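# Load four cartons onto cart, park in yellow bay

## Task

Move all four cartons from the desk onto the utility cart, keeping each carton fully within the edges of the cart's trays. Then park the cart in the yellow bay so that all four of its wheels are inside the tape lines and none sits on the tape. The robot must not fall over or be left tilted.

## Robot and tools

Robot: a Hello Robot Stretch 3 with one arm. It has a two-wheel drive base, a lift that travels up a mast, and an arm that telescopes out to the robot's right. The gripper cannot reach forward by itself, so you drive the base to shift it forward or back. The base is 0.33 m long and 0.34 m wide with a rounded rear. It pivots about the point between its drive wheels, which is 0.05 m behind the front edge. With the arm drawn in and the wrist folded, the wrist pokes out up to 0.06 m past the right side, and turning sweeps a 0.28 m radius. An unfolded, level wrist reaches beyond that radius.

Frames (metres): base frame has its origin on the floor between the drive wheels, x forward, y left, z up. hand_pose is reported in the base frame, at the spot where the closed fingertips meet. With all wrist joints at 0, that hand frame's x points up, y points back along the arm toward the mast, and z points to the robot's rear. The odometry frame is the base frame as it was when the scene began. base_odometry only integrates wheel rotation, so wheel slip shows up as travel. Heading is in radians, left positive, from -3.142 to 3.142.

move: one action per call. Either "base", "joints" or both (optionally with "speeds", "pace", "contact_limits"), or "servos": "reboot" by itself. Motions in one action begin together and may end at different times.
- base: an object with exactly one key, and it is an offset from where the base last measured itself, not a pose. translate_m: straight drive in metres, positive forward, -3 to 3. rotate_rad: turn in place in radians, positive to the left, -6.4 to 6.4. No sideways driving.
- joints: an object of absolute targets keyed by joint name (any subset). lift_m 0 to 1.1; arm_m 0 to 0.52 (extension); wrist_yaw_rad -1.345 to 4.42 (0 aligns the gripper with the arm, positive swings it toward the front); wrist_pitch_rad -1.57 to 0.451 (0 level, negative tips fingertips down); wrist_roll_rad -2.911 to 2.918 (0 has the fingers side by side and level); gripper_m -0.089 to 0.179 (larger is wider; the real fingertip gap is about 0.007 m smaller when nearly shut and 0.025 m smaller when wide); head_pan_rad -3.953 to 1.73 (0 forward, positive left, -1.57 looks along the arm); head_tilt_rad -1.53 to 0.419 (negative looks down). Tolerances for "done": 0.004 for lift, arm, gripper; 0.02 for yaw and roll; 0.05 pitch; 0.1 for head joints.
- pace: "default" or "max". Default/max top speeds: translate 0.12/0.30 m/s, rotate 0.76/1.90 rad/s, lift 0.11/0.15 m/s, arm 0.14/0.40 m/s. The base is capped at 0.10 m/s and 0.63 rad/s unless lift_m < 0.30, arm_m < 0.03 and wrist_yaw_rad > 2.54 all hold.
- speeds: per-key top speed (units per second), at most the max pace value; replaces pace for that motion.
- contact_limits: arm_m, translate_m, rotate_rad take a motor_effort percentage 1 to 100 that halts the motion; lift_m takes an object {"down": n, "up": n}, 1 to 100, meaning extra push beyond normal free motion (below about 12 it may halt with nothing in the way; unset it is roughly 32-47 down, 21-36 up). Only give a limit together with that motion's own command. Base moves have no contact stop unless you set one; then each wheel halts separately, which can swing the robot.
- cameras: list from head_camera, nav_camera, wrist_camera, all; omitted or null means all, [] means none. blocking: true/omitted waits until everything rests; false returns in about 0.5 s while motion continues, and a later move replaces only the targets it names.
An unknown key voids the call; an out-of-range value gets it refused, and after a refusal or an uncommanded stop the rest of that reply's move, wait and finished_scene calls are skipped.

wait(seconds 0 to 10, cameras): nothing new commanded; returns early once running moves have settled. stop(cameras): brakes all running motions; they report "stopped" and hold, possibly still pressing. zoom_image(camera, region [x0, y0, x1, y1] in pixels, top-left origin, at most 504x504) magnifies the latest image of a camera that was in the newest images. finished_scene(scene = current scene number) ends the scene permanently; the goal must hold afterwards with no help from the robot.

Results: joint_positions; base_status/joint_status per motion (done, moving, off_target meaning resting short and possibly still pushing, contact_stop meaning that joint went slack until next command, time_out after 14 s, torque_fault meaning a wrist or head servo switched off and needs {"servos": "reboot"}); on_its_own describes uncommanded behaviour ("held at" is a target). motor_effort in percent, positive toward higher values, peak in brackets; wrist pitch peaks near 45 and roll near 72. lidar_m: 12 distances in 30-degree sectors, first straight ahead, counter-clockwise (4th left, 7th behind, 10th right), from a plane 0.17 m high, "-" for nothing or too close; misses glass and thin legs. wrist_depth_mm and head_depth_mm: 7x7 median depths from top left. turned_by_wheels vs turned_by_imu: trust the IMU if they differ by over 0.15 rad. base_tilt in degrees, about 4 degrees of fixed bias. Images: head_camera arrives rotated; turn it a quarter clockwise. nav_camera: a quarter counterclockwise. Lines are omitted when idle or unchanged; only the last state-bearing result of a reply keeps the state.

Safety: before folding (wrist_yaw_rad to 3.0) or unfolding, put lift_m in 0.32-0.95, wrist_pitch_rad -0.4, roll near 0; folded, lift may drop to 0.25. If yaw is below -0.4, keep pitch at -0.5 or lower. To grip, command gripper_m below the object's width; release with at least 0.05 more than the width. Arm pushes with the gripper above about 0.45 m, or driving while holding or hooking something fixed, can tip the robot; if tilt appears, back the gripper off. Wrist and head never contact-stop. The simulation keeps running while you think. Avoid drops, releasing moving items, slams and hard pushes.

Each tool is called after "Request:" by a JSON object that holds its "op" and its "data", one argument or row to a line.

## Session

Request:
{"op": "move", "data": {
  "joints": {"head_pan_rad":1.0,"head_tilt_rad":-0.4},
  "cameras": ["head_camera","nav_camera"]
}}

Request:
{"op": "move", "data": {
  "joints": {"head_pan_rad":-0.3},
  "cameras": ["head_camera","nav_camera"]
}}

Request:
{"op": "move", "data": {
  "joints": {"head_pan_rad":-1.57},
  "cameras": ["head_camera","nav_camera"]
}}

Request:
{"op": "move", "data": {
  "joints": {"head_pan_rad":-2.8},
  "cameras": ["head_camera","nav_camera"]
}}

Scene clock: 1.03 s.
move: done
turned_by_wheels: +0.000
turned_by_imu: +0.000
joint_status: all done
motor_effort: left_wheel=+1.2(1.9) right_wheel=-0.2(0.3) lift_m=+25.2(25.4) arm_m=-11.8(12.1) wrist_yaw_rad=-0.4(0.9) wrist_pitch_rad=+3.1(3.1) wrist_roll_rad=+0.1(0.2) gripper_m=-0.7(0.9) head_pan_rad=-1.5(5.3) head_tilt_rad=-1.8(4.7)
pictures: head_camera (sideways), nav_camera (sideways)

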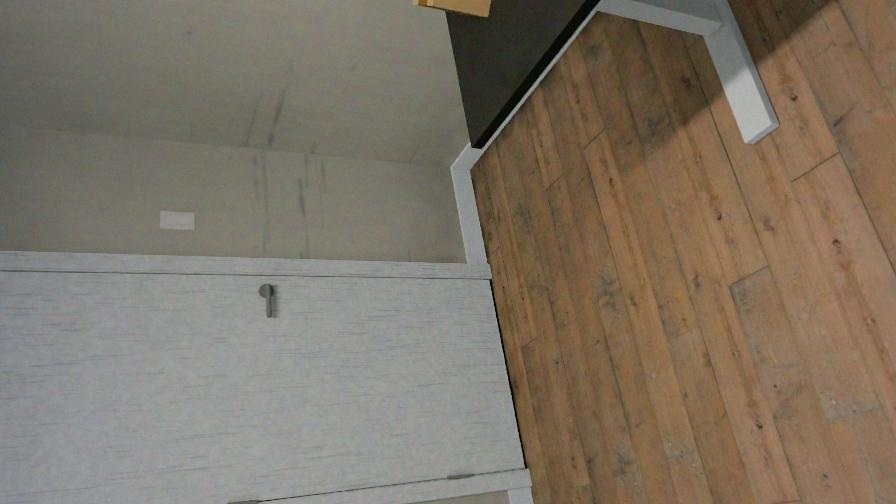

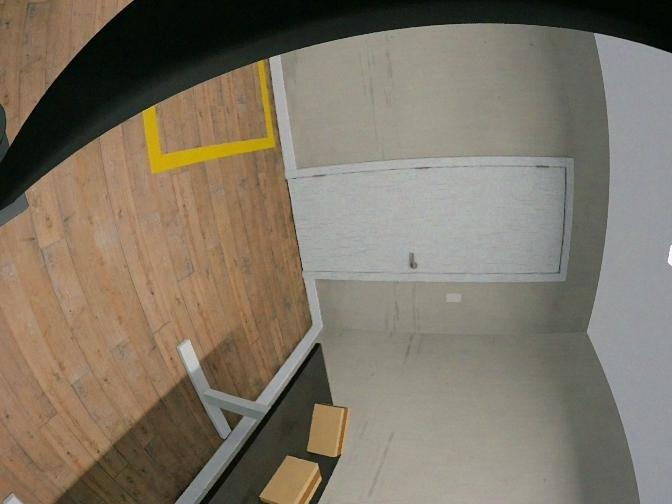

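Scene clock: 2.17 s.
move: done
turned_by_wheels: +0.000
turned_by_imu: +0.000
joint_status: all done
motor_effort: left_wheel=+0.3(2.0) right_wheel=-0.3(0.3) lift_m=+25.4(25.6) arm_m=-14.6(14.7) wrist_yaw_rad=-0.7(0.8) wrist_pitch_rad=+3.2(3.2) wrist_roll_rad=+0.0(0.2) gripper_m=-0.2(0.8) head_pan_rad=+2.3(9.1) head_tilt_rad=+2.9(2.9)
pictures: head_camera (sideways), nav_camera (sideways)

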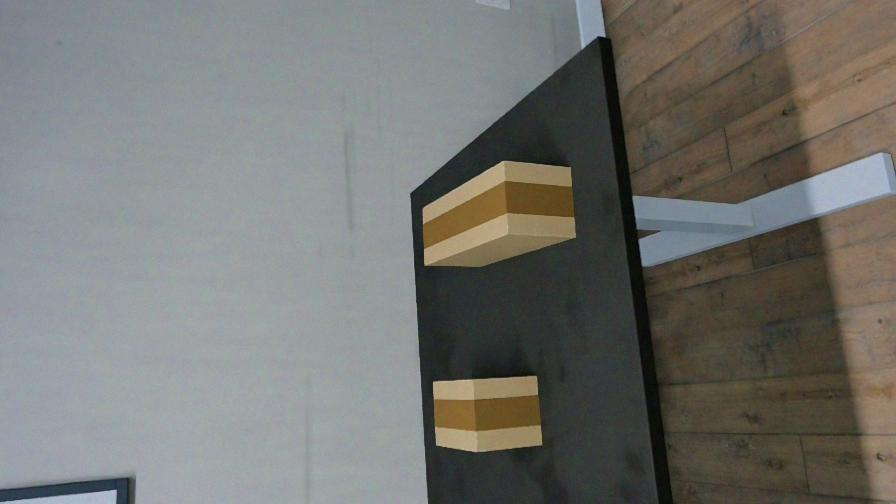

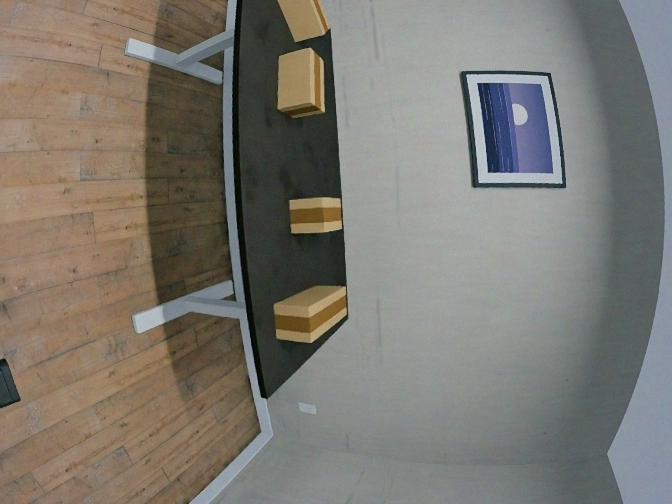

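Scene clock: 4.37 s.
move: done
turned_by_wheels: +0.000
turned_by_imu: +0.000
joint_status: all done
motor_effort: left_wheel=+1.1(1.9) right_wheel=+0.0(0.2) lift_m=+25.4(25.7) arm_m=-17.9(18.3) wrist_yaw_rad=-0.5(1.0) wrist_pitch_rad=+2.9(3.2) wrist_roll_rad=-0.2(0.2) gripper_m=-0.7(1.3) head_pan_rad=+4.4(8.4) head_tilt_rad=+4.2(5.6)
pictures: head_camera (sideways), nav_camera (sideways)

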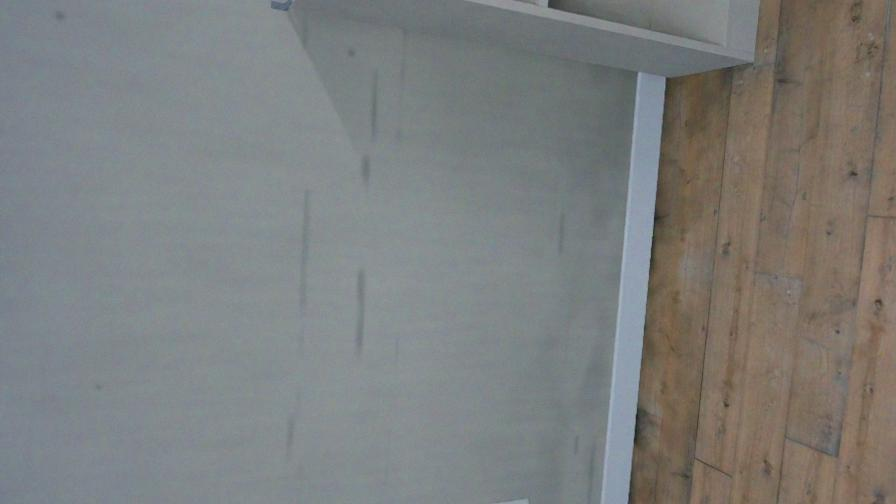

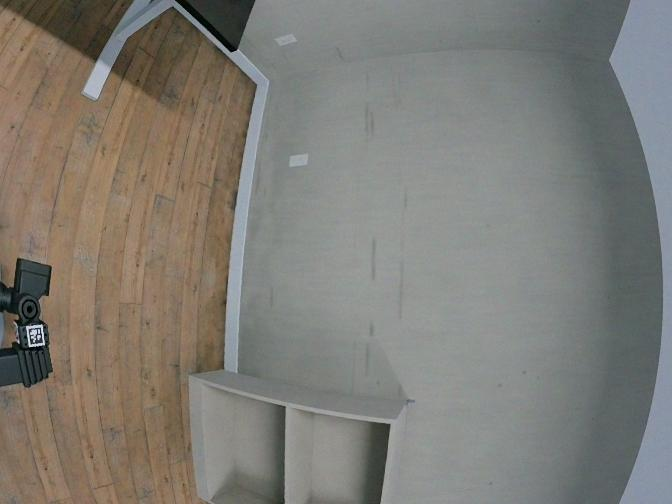

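Scene clock: 5.50 s.
move: done
base_odometry: x=+0.000 y=+0.000 heading=+0.000
turned_by_wheels: +0.000
turned_by_imu: +0.000
base_tilt: forward=-0.9 right=-0.6
lidar_m: 1.52 1.36 2.25 2.23 2.47 1.04 1.04 1.67 1.26 1.50 1.65 1.12
head_depth_mm: 2637 2778 2461 2607 2183 1677 1328 / 2706 2891 2554 2686 2162 1673 1352 / 2822 3056 3256 2829 2173 1653 1346 / 2917 3159 3379 3075 2145 1654 1340 / 2606 2807 3019 2897 2120 1654 1333 / 2189 2303 2457 2592 2128 1639 1341 / 1908 2013 2101 2242 2020 1636 1327
joint_positions: lift_m=+0.507 arm_m=+0.001 wrist_yaw_rad=+2.934 wrist_pitch_rad=-0.349 wrist_roll_rad=+0.000 gripper_m=+0.037 head_pan_rad=-2.837 head_tilt_rad=-0.400
joint_status: all done
motor_effort: left_wheel=-0.1(2.3) right_wheel=+0.0(0.3) lift_m=+25.3(25.5) arm_m=-17.4(18.3) wrist_yaw_rad=-0.4(1.1) wrist_pitch_rad=+3.1(3.1) wrist_roll_rad=+0.1(0.2) gripper_m=-0.9(0.9) head_pan_rad=+3.8(7.3) head_tilt_rad=+4.6(5.5)
hand_pose: x=+0.0266 y=+0.0818 z=+0.5355 quat_wxyz=(+0.194, +0.705, +0.050, +0.680) (m; base frame)
wrist_depth_mm: 129 - - - - - - / 136 152 - - - - - / 150 155 - - - - - / - 165 - - - - - / - 177 - - - - - / 857 191 133 819 134 905 899 / 722 - 705 752 727 764 769
pictures: head_camera (sideways), nav_camera (sideways)

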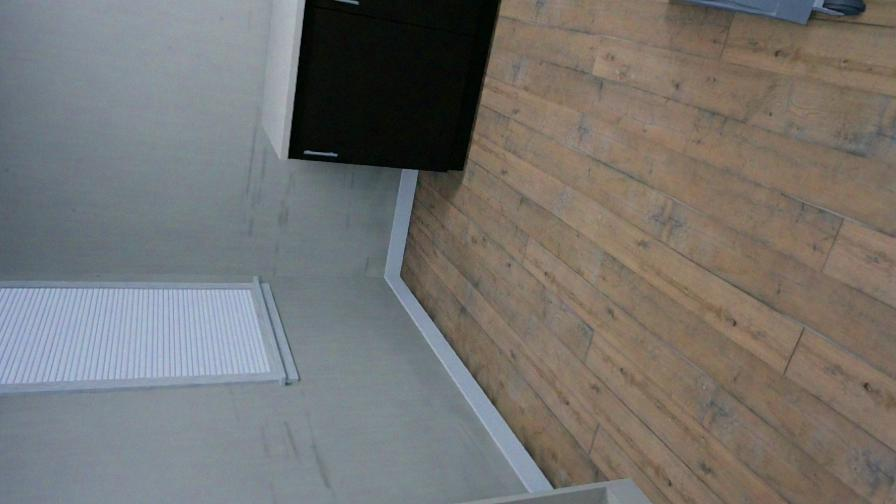

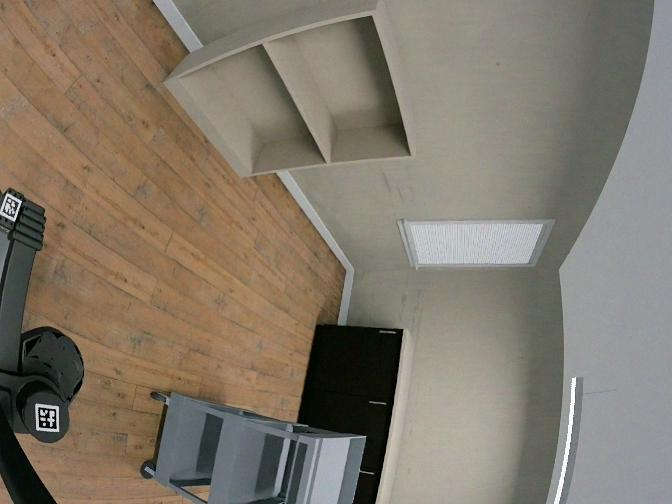

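Same room. Look at cart and bay (behind-left).

Request:
{"op": "move", "data": {
  "joints": {"head_pan_rad":-3.6,"head_tilt_rad":-0.45},
  "cameras": ["head_camera","nav_camera"]
}}

Request:
{"op": "move", "data": {
  "joints": {"head_pan_rad":1.65,"head_tilt_rad":-0.45,"lift_m":0.95},
  "cameras": ["head_camera","nav_camera"]
}}

Scene clock: 12.67 s.
move: done
turned_by_wheels: +0.000
turned_by_imu: +0.001
joint_status: all done
motor_effort: left_wheel=+1.4(2.0) right_wheel=-0.2(0.3) lift_m=+25.5(25.8) arm_m=-17.6(18.0) wrist_yaw_rad=-1.1(1.1) wrist_pitch_rad=+3.0(3.1) wrist_roll_rad=+0.3(0.3) gripper_m=+0.2(0.8) head_pan_rad=-0.4(7.0) head_tilt_rad=-2.6(6.2)
pictures: head_camera (sideways), nav_camera (sideways)

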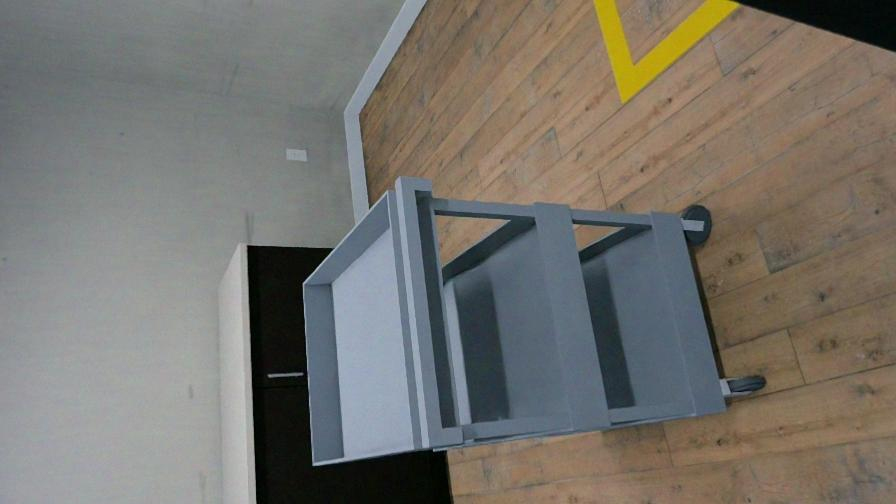

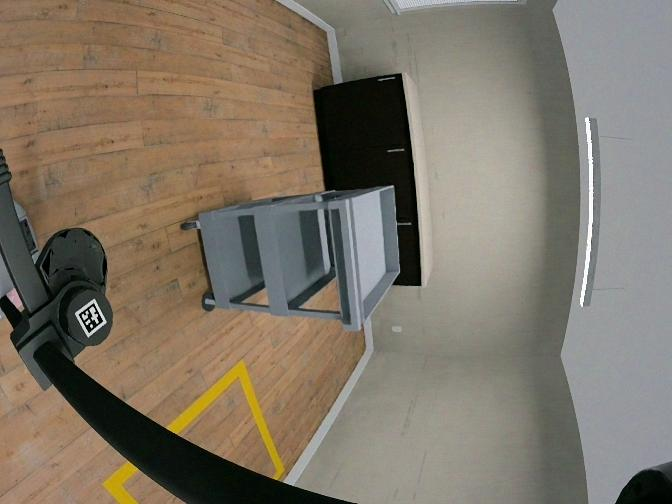

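Scene clock: 17.53 s.
move: done
base_odometry: x=+0.000 y=+0.000 heading=+0.000
turned_by_wheels: +0.000
turned_by_imu: +0.001
base_tilt: forward=-0.9 right=-0.6
lidar_m: 1.52 1.36 2.25 2.23 2.46 1.04 1.04 1.67 1.26 1.51 1.64 1.12
head_depth_mm: 1788 1921 2093 2304 2040 1602 1318 / 1832 1965 2137 2355 2033 1605 1309 / 1871 2024 2177 2404 2019 1575 1306 / 1892 2071 2256 2425 2029 1583 1303 / 1955 2080 2288 2469 1996 1580 1300 / 1977 2132 2328 2497 2065 1573 1299 / 2011 2210 2395 2536 2230 - -
joint_positions: lift_m=+0.950 arm_m=+0.001 wrist_yaw_rad=+2.934 wrist_pitch_rad=-0.350 wrist_roll_rad=+0.000 gripper_m=+0.037 head_pan_rad=+1.651 head_tilt_rad=-0.450
joint_status: all done
motor_effort: left_wheel=+0.6(2.3) right_wheel=+0.0(0.3) lift_m=+32.3(34.3) arm_m=-16.9(18.1) wrist_yaw_rad=-0.2(1.0) wrist_pitch_rad=+3.1(3.4) wrist_roll_rad=+0.0(0.3) gripper_m=-0.4(1.3) head_pan_rad=-4.5(8.1) head_tilt_rad=-2.8(6.5)
hand_pose: x=+0.0266 y=+0.0817 z=+0.9782 quat_wxyz=(+0.195, +0.705, +0.051, +0.680) (m; base frame)
wrist_depth_mm: 129 - - - - - - / 137 152 - - - - - / 149 154 - - - - - / - 166 - - - - - / - 178 - - - - - / - 191 132 151 134 - - / - - - - - - -
pictures: head_camera (sideways), nav_camera (sideways)

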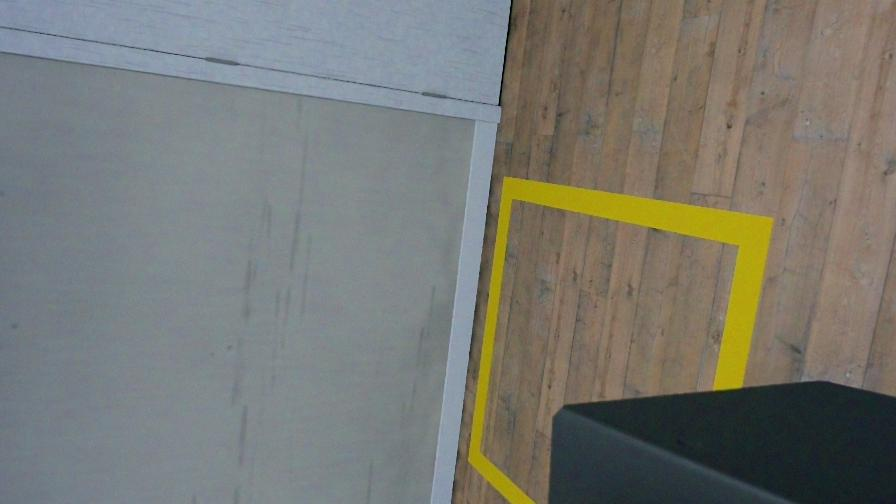

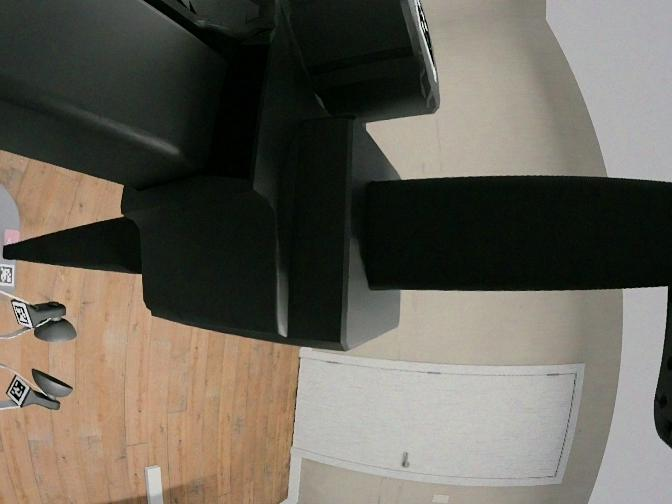

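Request:
{"op": "move", "data": {
  "base": {"rotate_rad":-2.8},
  "joints": {"head_pan_rad":0,"head_tilt_rad":-0.5},
  "cameras": []
}}

Request:
{"op": "move", "data": {
  "base": {"translate_m":1.19},
  "cameras": []
}}

Request:
{"op": "move", "data": {
  "base": {"rotate_rad":-1.91}
}}

Scene clock: 52.83 s.
move: done
turned_by_wheels: -2.799
turned_by_imu: -2.792
base_status: done
joint_status: all done
motor_effort: left_wheel=+11.5(15.4) right_wheel=-9.9(14.7) lift_m=+29.6(32.7) arm_m=-17.5(18.5) wrist_yaw_rad=-0.8(1.1) wrist_pitch_rad=+3.1(3.4) wrist_roll_rad=+0.2(0.3) gripper_m=+0.9(1.0) head_pan_rad=+3.0(7.2) head_tilt_rad=+2.1(7.1)
pictures: none

Scene clock: 65.83 s.
move: done
turned_by_wheels: +0.000
turned_by_imu: +0.011
base_status: done
motor_effort: left_wheel=+6.3(13.5) right_wheel=+2.6(6.8) lift_m=+25.3(29.8) arm_m=-16.1(18.1) wrist_yaw_rad=-0.1(1.1) wrist_pitch_rad=+3.1(3.4) wrist_roll_rad=+0.2(0.3) gripper_m=-0.1(1.4) head_pan_rad=+3.7(5.4) head_tilt_rad=+4.0(5.3)
pictures: none

Scene clock: 69.97 s.
move: done
base_odometry: x=-1.121 y=-0.399 heading=+1.574
turned_by_wheels: -1.909
turned_by_imu: -1.904
base_tilt: forward=-1.0 right=-0.6
lidar_m: 0.62 0.67 1.58 1.55 1.28 1.00 0.67 0.95 1.55 2.14 2.55 2.82
head_depth_mm: 2291 2489 2721 2590 1915 1542 1281 / 2244 2489 2744 2589 1937 1531 1268 / 2306 2474 2720 999 1715 1525 1263 / 2301 2512 2716 1000 751 898 1138 / 2297 2516 2748 991 832 997 1140 / 2346 2533 2775 987 759 990 1160 / 2348 2561 2732 985 1083 1014 1163
base_status: done
joint_positions: lift_m=+0.950 arm_m=+0.001 wrist_yaw_rad=+2.934 wrist_pitch_rad=-0.350 wrist_roll_rad=+0.000 gripper_m=+0.037 head_pan_rad=+0.000 head_tilt_rad=-0.500
motor_effort: left_wheel=+9.4(14.9) right_wheel=-11.8(15.2) lift_m=+25.7(25.8) arm_m=-16.9(18.2) wrist_yaw_rad=-0.4(1.1) wrist_pitch_rad=+3.1(3.4) wrist_roll_rad=+0.1(0.3) gripper_m=+0.3(1.0) head_pan_rad=+3.4(4.9) head_tilt_rad=+2.1(4.9)
hand_pose: x=+0.0266 y=+0.0817 z=+0.9782 quat_wxyz=(+0.195, +0.705, +0.051, +0.680) (m; base frame)
wrist_depth_mm: 129 - - - - - - / 137 152 - - - - - / 148 155 - - - - - / - 166 - - - - 798 / - 178 - - - - - / - 191 133 151 134 - - / - - - - - - -
pictures: head_camera (sideways), nav_camera (sideways), wrist_camera

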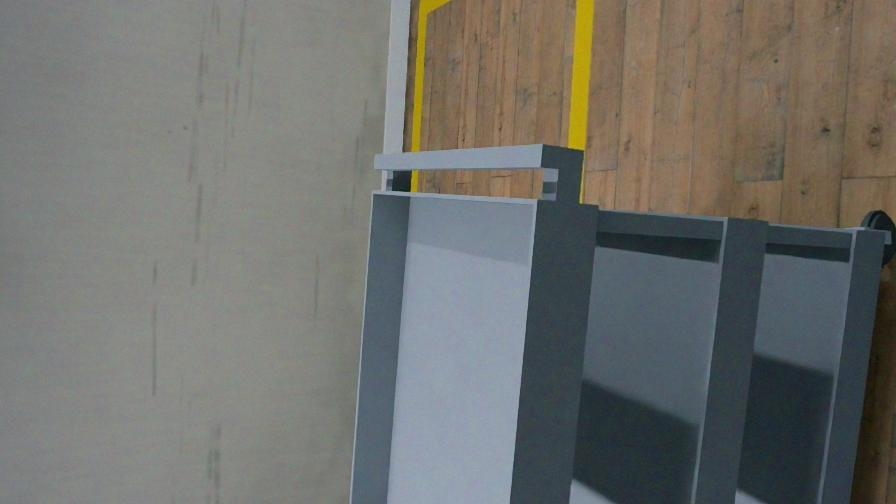

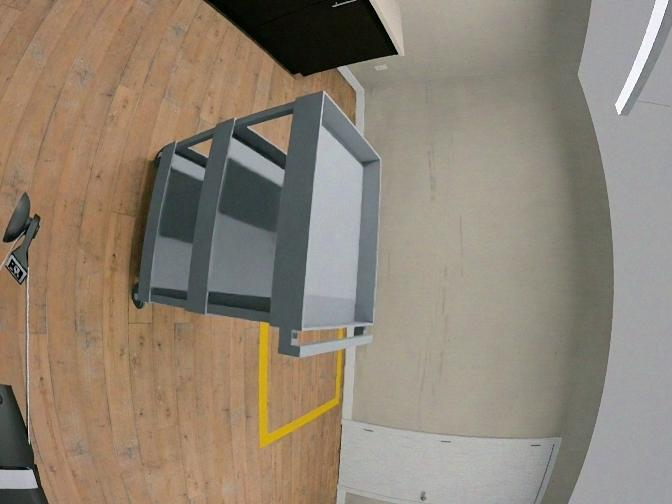

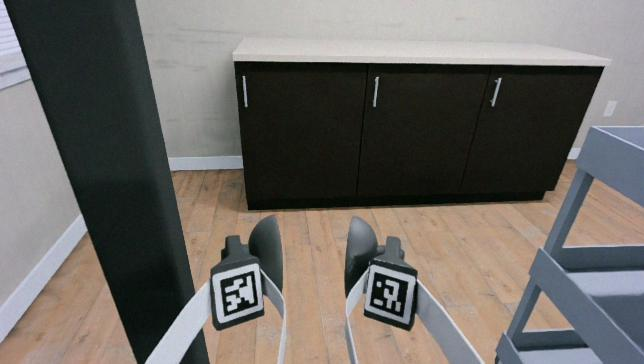

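Request:
{"op": "move", "data": {
  "base": {"translate_m":0.95},
  "speeds": {"translate_m":0.09},
  "cameras": ["nav_camera","head_camera"]
}}

Scene clock: 89.27 s.
move: done
base_odometry: x=-1.124 y=+0.551 heading=+1.575
turned_by_wheels: +0.000
turned_by_imu: +0.010
base_tilt: forward=-1.0 right=-0.6
lidar_m: 0.16 0.15 0.15 0.18 1.56 1.96 1.62 1.80 2.36 2.27 2.34 1.85
head_depth_mm: 1493 1603 1783 1959 1948 1539 1278 / 1494 1631 1792 2008 1936 1549 1274 / 1495 1648 1808 2012 1914 1520 1276 / 1514 1649 1826 2021 1895 1515 1232 / 1521 1663 1822 2029 1902 572 744 / 1527 1660 1842 2045 1878 593 480 / 1546 1697 1861 2094 1891 587 489
base_status: done
joint_positions: lift_m=+0.950 arm_m=+0.001 wrist_yaw_rad=+2.934 wrist_pitch_rad=-0.351 wrist_roll_rad=+0.000 gripper_m=+0.037 head_pan_rad=+0.000 head_tilt_rad=-0.500
motor_effort: left_wheel=+19.7(25.8) right_wheel=+5.0(24.8) lift_m=+31.6(32.6) arm_m=-7.8(17.9) wrist_yaw_rad=-0.6(1.0) wrist_pitch_rad=+3.3(3.6) wrist_roll_rad=+0.0(0.3) gripper_m=+0.2(1.2) head_pan_rad=+1.7(4.5) head_tilt_rad=-0.4(3.8)
hand_pose: x=+0.0266 y=+0.0816 z=+0.9780 quat_wxyz=(+0.195, +0.705, +0.051, +0.680) (m; base frame)
wrist_depth_mm: 129 - - - - - - / 137 152 - - - - - / 149 155 - - - - - / - 165 - - - 648 - / - 179 - 348 - - - / - 192 133 150 130 - - / - - - 281 110 - -
pictures: head_camera (sideways), nav_camera (sideways)

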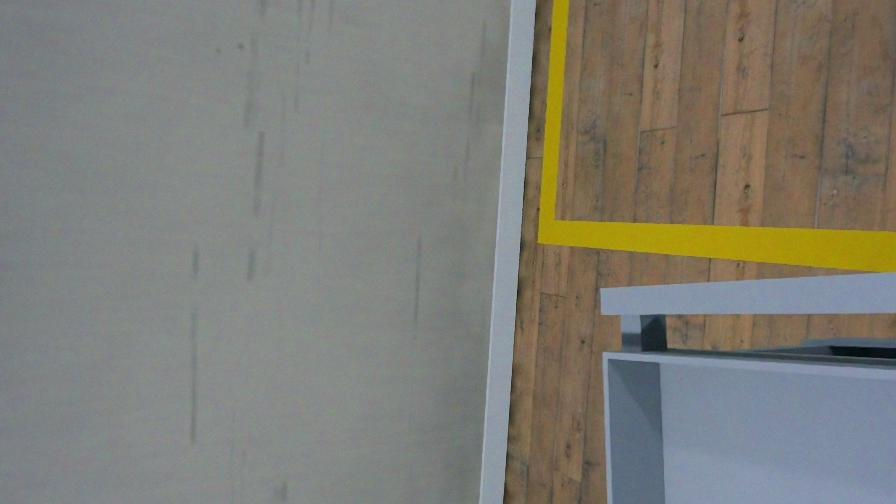

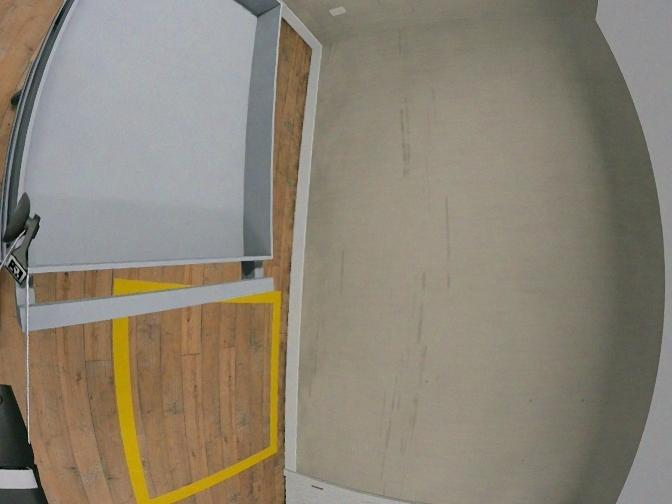

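Request:
{"op": "move", "data": {
  "base": {"translate_m":-0.08},
  "cameras": []
}}

Request:
{"op": "move", "data": {
  "base": {"rotate_rad":0.4},
  "cameras": []
}}

Request:
{"op": "move", "data": {
  "base": {"translate_m":-0.36},
  "cameras": []
}}

Request:
{"op": "move", "data": {
  "base": {"rotate_rad":-0.47},
  "cameras": ["nav_camera","head_camera"]
}}

Scene clock: 106.70 s.
move: done
turned_by_wheels: +0.000
turned_by_imu: +0.000
base_status: done
motor_effort: left_wheel=+1.0(18.1) right_wheel=-10.7(15.4) lift_m=+29.5(30.5) arm_m=+1.1(2.5) wrist_yaw_rad=-0.6(0.8) wrist_pitch_rad=+3.3(3.5) wrist_roll_rad=+0.2(0.2) gripper_m=-0.2(1.0) head_pan_rad=+2.5(4.1) head_tilt_rad=-1.2(2.1)
pictures: none

Scene clock: 108.43 s.
move: done
turned_by_wheels: +0.399
turned_by_imu: +0.399
base_status: done
motor_effort: left_wheel=-8.7(13.8) right_wheel=+11.8(14.8) lift_m=+29.0(29.7) arm_m=+2.7(3.4) wrist_yaw_rad=-0.5(0.8) wrist_pitch_rad=+3.1(3.5) wrist_roll_rad=+0.1(0.3) gripper_m=-0.8(1.1) head_pan_rad=+2.6(3.5) head_tilt_rad=-1.2(3.0)
pictures: none

Scene clock: 113.17 s.
move: done
turned_by_wheels: +0.000
turned_by_imu: -0.003
base_status: done
motor_effort: left_wheel=-5.4(12.2) right_wheel=-2.4(8.4) lift_m=+27.5(29.1) arm_m=+6.3(6.3) wrist_yaw_rad=-0.7(0.9) wrist_pitch_rad=+3.4(3.6) wrist_roll_rad=+0.2(0.3) gripper_m=+0.0(1.2) head_pan_rad=+2.1(4.6) head_tilt_rad=-2.8(3.8)
pictures: none

Scene clock: 115.03 s.
move: done
base_odometry: x=-0.983 y=+0.140 heading=+1.505
turned_by_wheels: -0.469
turned_by_imu: -0.469
base_tilt: forward=-0.9 right=-0.6
lidar_m: 2.22 0.50 0.61 1.64 1.72 1.58 1.24 1.36 2.24 2.08 2.21 2.29
head_depth_mm: 1842 1992 2215 2401 1935 1539 1270 / 1863 1992 2238 2403 1912 1521 1265 / 1835 2009 2203 2408 1918 1527 1265 / 1827 2018 2214 2407 1900 1520 1261 / 1839 2005 2240 2370 1884 1502 1258 / 1834 2014 2214 2362 1880 1494 1252 / 1829 2003 2200 934 727 931 857
base_status: done
joint_positions: lift_m=+0.950 arm_m=+0.001 wrist_yaw_rad=+2.934 wrist_pitch_rad=-0.351 wrist_roll_rad=+0.000 gripper_m=+0.037 head_pan_rad=+0.000 head_tilt_rad=-0.500
motor_effort: left_wheel=+9.1(12.2) right_wheel=-12.0(15.1) lift_m=+26.6(27.4) arm_m=+5.7(6.9) wrist_yaw_rad=-0.1(0.9) wrist_pitch_rad=+3.2(3.6) wrist_roll_rad=+0.2(0.3) gripper_m=-0.5(0.9) head_pan_rad=+1.7(3.3) head_tilt_rad=-3.8(4.4)
hand_pose: x=+0.0266 y=+0.0816 z=+0.9780 quat_wxyz=(+0.195, +0.705, +0.051, +0.680) (m; base frame)
wrist_depth_mm: 128 - - - - - - / 136 152 - - - - - / 149 154 - - 992 - - / - 166 - - - 674 - / - 179 - - - - 472 / - 192 132 151 130 - 513 / - - - - - - 592
pictures: head_camera (sideways), nav_camera (sideways)

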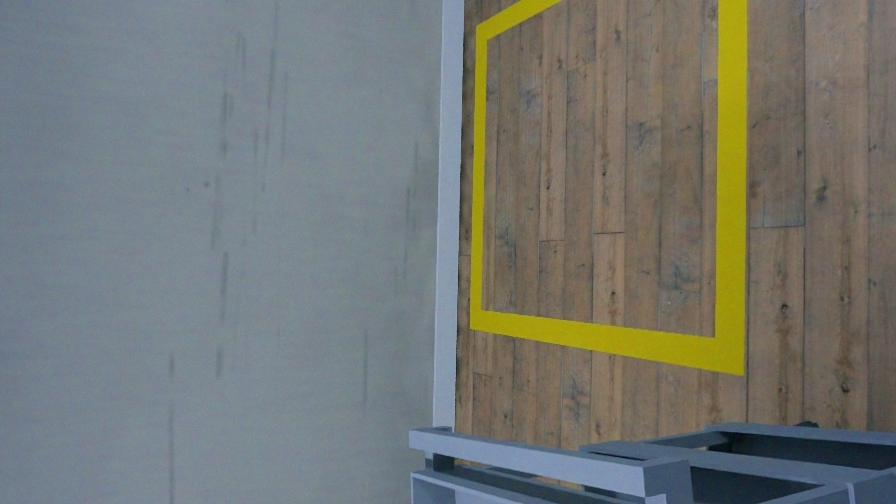

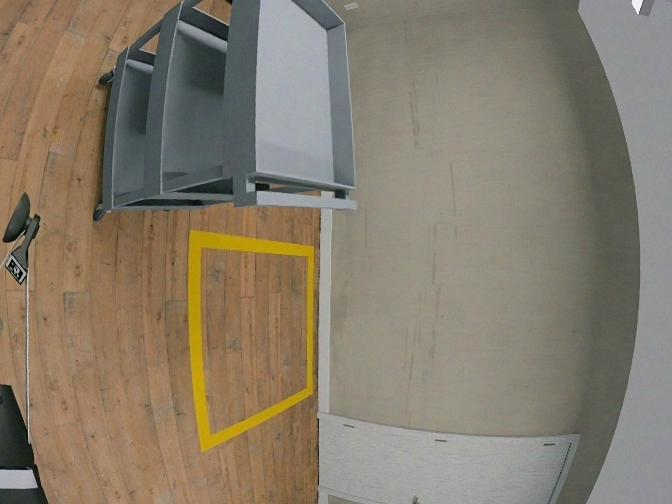

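Request:
{"op": "move", "data": {
  "base": {"rotate_rad":1.571},
  "cameras": ["nav_camera"]
}}

Request:
{"op": "move", "data": {
  "base": {"translate_m":1.17},
  "contact_limits": {"translate_m":40},
  "cameras": []
}}

Request:
{"op": "move", "data": {
  "base": {"rotate_rad":-1.571},
  "cameras": ["nav_camera"]
}}

Request:
{"op": "move", "data": {
  "base": {"translate_m":0.33},
  "cameras": []
}}

Request:
{"op": "move", "data": {
  "base": {"rotate_rad":-0.97},
  "cameras": ["nav_camera","head_camera"]
}}

Scene clock: 147.27 s.
move: done
turned_by_wheels: +1.570
turned_by_imu: +1.568
base_status: done
motor_effort: left_wheel=-10.6(12.8) right_wheel=+8.9(15.1) lift_m=+26.8(26.9) arm_m=-12.1(12.1) wrist_yaw_rad=-0.3(1.0) wrist_pitch_rad=+3.3(3.6) wrist_roll_rad=+0.2(0.3) gripper_m=+0.1(1.0) head_pan_rad=+2.3(3.1) head_tilt_rad=-4.5(4.9)
pictures: nav_camera (sideways)

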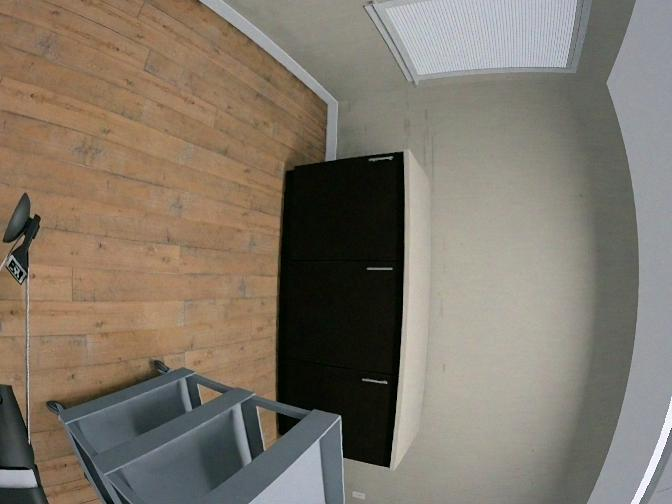

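Scene clock: 160.10 s.
move: done
turned_by_wheels: +0.000
turned_by_imu: +0.011
base_status: done
motor_effort: left_wheel=-1.8(7.7) right_wheel=+11.0(14.9) lift_m=+31.9(32.8) arm_m=-14.1(18.4) wrist_yaw_rad=-0.1(1.1) wrist_pitch_rad=+3.2(3.6) wrist_roll_rad=+0.0(0.3) gripper_m=+0.2(1.4) head_pan_rad=+2.1(3.7) head_tilt_rad=-2.0(4.3)
contact_limits: translate_m 40 (maximum 100)
pictures: none

Scene clock: 163.70 s.
move: done
turned_by_wheels: -1.570
turned_by_imu: -1.567
base_status: done
motor_effort: left_wheel=+10.6(14.0) right_wheel=-9.4(16.0) lift_m=+31.0(32.2) arm_m=-17.2(18.1) wrist_yaw_rad=-0.5(1.1) wrist_pitch_rad=+3.5(3.6) wrist_roll_rad=+0.1(0.3) gripper_m=-0.1(0.9) head_pan_rad=+1.6(3.2) head_tilt_rad=-1.2(2.6)
pictures: nav_camera (sideways)

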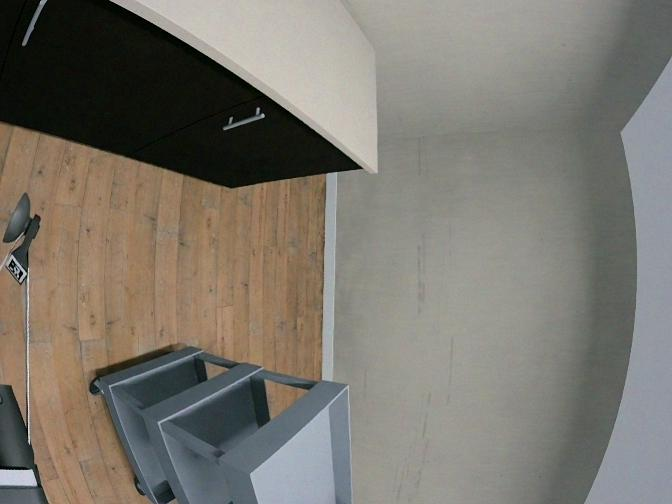

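Scene clock: 168.10 s.
move: done
turned_by_wheels: +0.000
turned_by_imu: +0.003
base_status: done
motor_effort: left_wheel=+6.6(13.5) right_wheel=+2.0(5.7) lift_m=+30.0(31.0) arm_m=-17.0(18.1) wrist_yaw_rad=-0.5(1.0) wrist_pitch_rad=+3.0(3.5) wrist_roll_rad=+0.0(0.3) gripper_m=+0.4(1.2) head_pan_rad=+1.7(2.4) head_tilt_rad=-0.6(2.6)
pictures: none

Scene clock: 170.73 s.
move: done
base_odometry: x=-2.128 y=+0.547 heading=+0.535
turned_by_wheels: -0.969
turned_by_imu: -0.967
base_tilt: forward=-1.0 right=-0.6
lidar_m: 0.38 0.50 1.96 0.57 0.45 0.44 0.48 0.72 1.80 1.80 2.88 0.37
head_depth_mm: 3126 3259 3464 984 1730 1535 1279 / 3255 3497 3669 1006 759 619 1180 / 3338 3664 3829 1007 752 597 771 / 2847 3153 3368 1001 749 554 807 / 2519 2753 3007 946 746 584 805 / 2291 2443 2651 2448 739 885 841 / 2052 2205 2322 2397 713 786 892
base_status: done
joint_positions: lift_m=+0.950 arm_m=+0.001 wrist_yaw_rad=+2.934 wrist_pitch_rad=-0.351 wrist_roll_rad=+0.000 gripper_m=+0.037 head_pan_rad=+0.000 head_tilt_rad=-0.500
motor_effort: left_wheel=+9.1(15.8) right_wheel=-12.1(14.6) lift_m=+29.1(29.9) arm_m=-18.0(18.5) wrist_yaw_rad=-0.1(0.9) wrist_pitch_rad=+3.4(3.5) wrist_roll_rad=+0.2(0.2) gripper_m=+0.5(0.8) head_pan_rad=+1.0(2.5) head_tilt_rad=-0.5(2.0)
hand_pose: x=+0.0266 y=+0.0816 z=+0.9780 quat_wxyz=(+0.195, +0.705, +0.051, +0.680) (m; base frame)
wrist_depth_mm: 129 - - - - - - / 136 152 - - - - - / 148 154 733 - - - - / 459 165 - - - - - / 425 178 - - - - - / 437 192 - 151 134 - - / - - - - - - -
pictures: head_camera (sideways), nav_camera (sideways)

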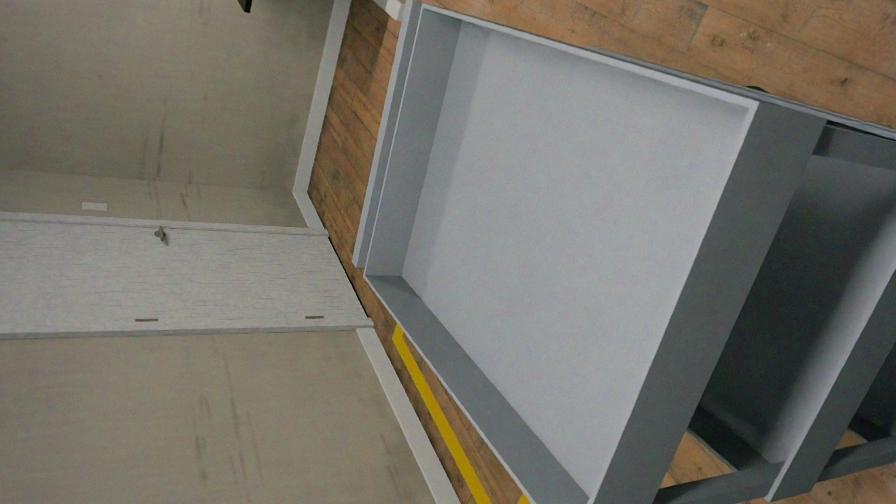

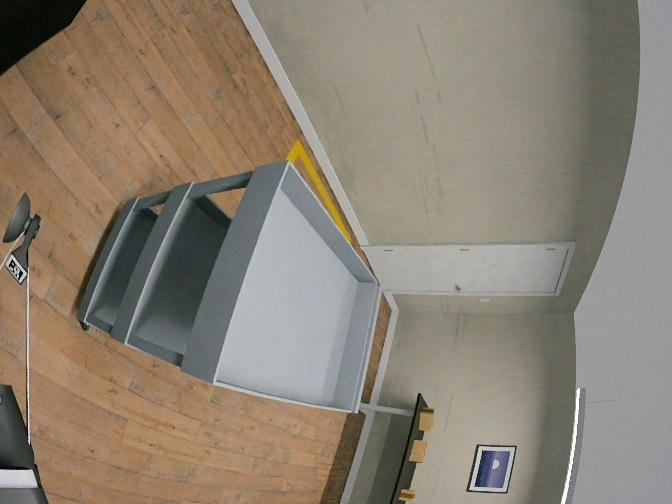

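Request:
{"op": "move", "data": {
  "base": {"translate_m":0.65},
  "speeds": {"translate_m":0.08},
  "joints": {"head_tilt_rad":-0.7},
  "cameras": ["nav_camera","head_camera"]
}}

Scene clock: 185.30 s.
move: done
base_odometry: x=-1.569 y=+0.878 heading=+0.535
turned_by_wheels: +0.000
turned_by_imu: +0.007
base_tilt: forward=-0.9 right=-0.6
lidar_m: - - 0.15 0.19 0.98 0.97 1.05 1.58 1.94 2.26 3.51 -
head_depth_mm: 2677 2972 2478 1948 1592 1344 1140 / 2883 3117 2528 1951 1499 495 440 / 2771 3115 2462 725 611 518 447 / 2324 2665 2468 741 607 515 445 / 2035 2302 2406 738 606 512 443 / 1843 2026 2192 735 600 510 442 / 1672 1802 1939 728 598 508 440
base_status: done
joint_positions: lift_m=+0.950 arm_m=+0.001 wrist_yaw_rad=+2.934 wrist_pitch_rad=-0.351 wrist_roll_rad=+0.000 gripper_m=+0.037 head_pan_rad=+0.000 head_tilt_rad=-0.701
joint_status: all done
on_its_own: right_wheel is at rest, and its effort (+23.7) is outside its rest range (-21 to +21)
motor_effort: left_wheel=+15.1(17.4) right_wheel=+23.7(42.1) lift_m=+25.6(28.2) arm_m=+0.1(17.8) wrist_yaw_rad=-0.5(1.1) wrist_pitch_rad=+3.2(3.7) wrist_roll_rad=+0.0(0.3) gripper_m=-0.5(1.3) head_pan_rad=-1.0(2.2) head_tilt_rad=+3.5(5.4)
hand_pose: x=+0.0266 y=+0.0816 z=+0.9779 quat_wxyz=(+0.195, +0.705, +0.051, +0.680) (m; base frame)
wrist_depth_mm: 129 - - - - - - / 137 152 - - - - - / 147 154 - - - - - / - 166 - - - - - / - 177 - 157 - - - / - 191 133 149 131 - - / - - - - 110 - -
pictures: head_camera (sideways), nav_camera (sideways)

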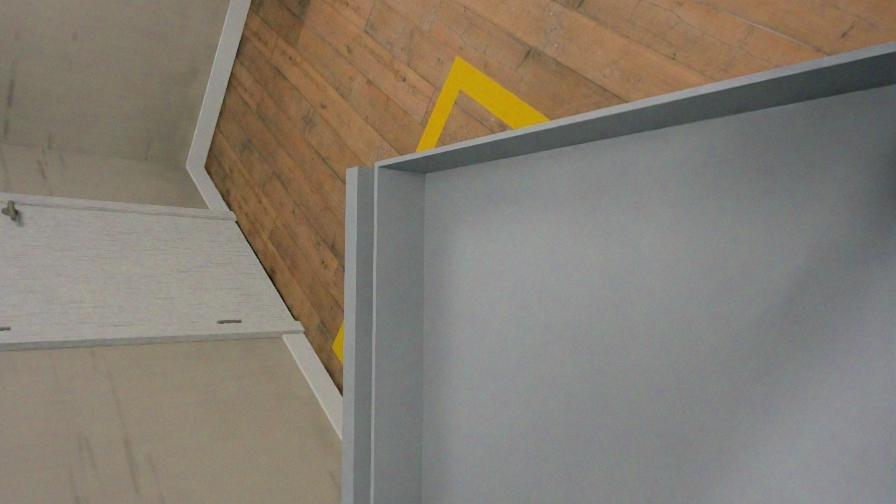

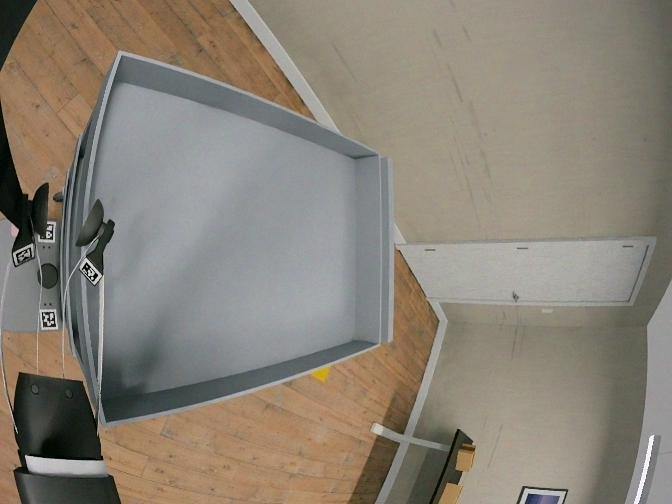

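Request:
{"op": "move", "data": {
  "base": {"translate_m":-0.38},
  "cameras": []
}}

Request:
{"op": "move", "data": {
  "base": {"rotate_rad":-0.9},
  "cameras": []
}}

Request:
{"op": "move", "data": {
  "base": {"translate_m":0.15},
  "cameras": []
}}

Request:
{"op": "move", "data": {
  "base": {"rotate_rad":1.15},
  "cameras": ["nav_camera"]
}}

Request:
{"op": "move", "data": {
  "base": {"translate_m":0.8},
  "speeds": {"translate_m":0.08},
  "cameras": ["nav_camera","head_camera"]
}}

Scene clock: 212.60 s.
move: done
turned_by_wheels: +0.000
turned_by_imu: -0.002
base_status: done
motor_effort: left_wheel=+0.6(13.7) right_wheel=-10.4(21.7) lift_m=+29.8(29.9) arm_m=+15.8(17.4) wrist_yaw_rad=-0.2(1.0) wrist_pitch_rad=+3.3(3.6) wrist_roll_rad=+0.2(0.3) gripper_m=-0.6(1.3) head_pan_rad=+0.0(1.6) head_tilt_rad=+1.1(3.2)
pictures: none

Scene clock: 215.13 s.
move: done
turned_by_wheels: -0.899
turned_by_imu: -0.897
base_status: done
motor_effort: left_wheel=+11.0(14.3) right_wheel=-9.3(15.7) lift_m=+31.9(32.1) arm_m=+11.0(17.0) wrist_yaw_rad=+0.1(1.2) wrist_pitch_rad=+3.3(3.5) wrist_roll_rad=+0.1(0.3) gripper_m=-0.4(1.3) head_pan_rad=+0.8(1.4) head_tilt_rad=+1.0(2.1)
pictures: none

Scene clock: 217.73 s.
move: done
turned_by_wheels: +0.000
turned_by_imu: +0.001
base_status: done
motor_effort: left_wheel=+6.3(13.1) right_wheel=+1.9(5.1) lift_m=+32.0(32.5) arm_m=+0.5(10.5) wrist_yaw_rad=-0.3(0.8) wrist_pitch_rad=+3.4(3.6) wrist_roll_rad=+0.1(0.3) gripper_m=+0.1(1.2) head_pan_rad=+0.1(1.3) head_tilt_rad=+0.0(1.4)
pictures: none

Scene clock: 220.67 s.
move: done
turned_by_wheels: +1.149
turned_by_imu: +1.148
base_status: done
motor_effort: left_wheel=-10.5(12.0) right_wheel=+9.5(15.5) lift_m=+31.4(32.1) arm_m=-18.0(18.0) wrist_yaw_rad=-0.2(0.9) wrist_pitch_rad=+3.4(3.6) wrist_roll_rad=+0.1(0.3) gripper_m=+0.3(1.1) head_pan_rad=-0.5(1.5) head_tilt_rad=+0.5(1.8)
pictures: nav_camera (sideways)

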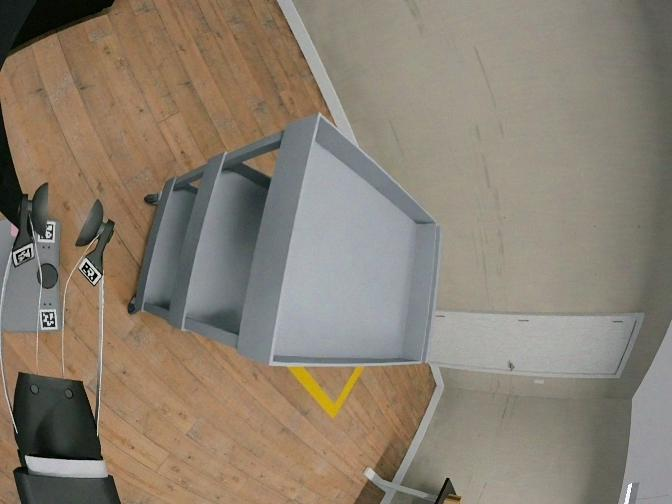

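Scene clock: 231.63 s.
move: done
base_odometry: x=-1.190 y=+1.196 heading=+0.785
turned_by_wheels: +0.000
turned_by_imu: +0.007
base_tilt: forward=-0.9 right=-0.6
lidar_m: - - 0.15 0.19 1.30 1.31 1.64 2.24 2.41 2.75 2.38 2.84
head_depth_mm: 1771 2113 2410 1960 1585 1343 1166 / 1589 1870 2216 1955 1583 1342 1163 / 1473 1697 1984 1939 1566 1328 1157 / 1353 1539 1774 1868 1492 538 444 / 1246 1403 1530 740 605 513 443 / 1154 1298 1406 733 602 509 442 / 1082 1194 1297 730 600 507 440
base_status: done
joint_positions: lift_m=+0.950 arm_m=+0.001 wrist_yaw_rad=+2.934 wrist_pitch_rad=-0.352 wrist_roll_rad=+0.000 gripper_m=+0.037 head_pan_rad=+0.000 head_tilt_rad=-0.700
motor_effort: left_wheel=+6.8(18.1) right_wheel=+12.4(29.8) lift_m=+25.5(31.4) arm_m=-15.3(18.4) wrist_yaw_rad=+0.1(0.9) wrist_pitch_rad=+3.4(3.7) wrist_roll_rad=+0.0(0.3) gripper_m=+0.3(1.1) head_pan_rad=+0.0(1.6) head_tilt_rad=-3.4(4.7)
hand_pose: x=+0.0266 y=+0.0815 z=+0.9778 quat_wxyz=(+0.196, +0.705, +0.051, +0.680) (m; base frame)
wrist_depth_mm: 129 - - - - - - / 136 152 - - - - - / 150 154 - - - - - / - 166 - - - - - / - 178 - - - - - / - 192 132 148 131 - - / - - - - 111 - -
pictures: head_camera (sideways), nav_camera (sideways)

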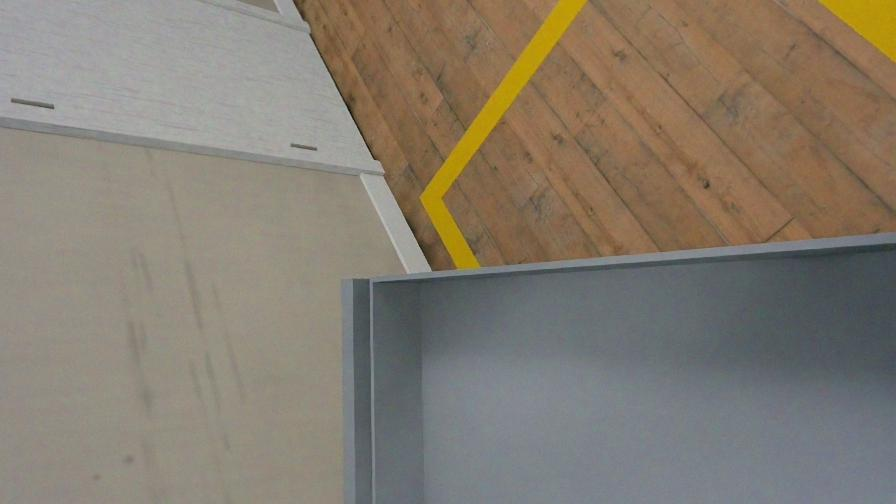

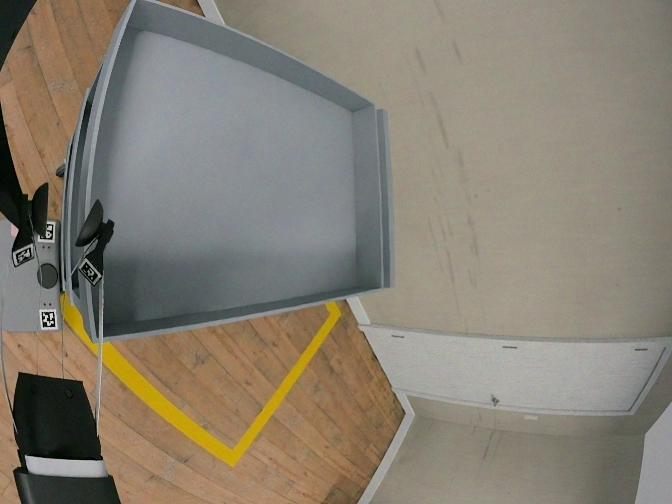

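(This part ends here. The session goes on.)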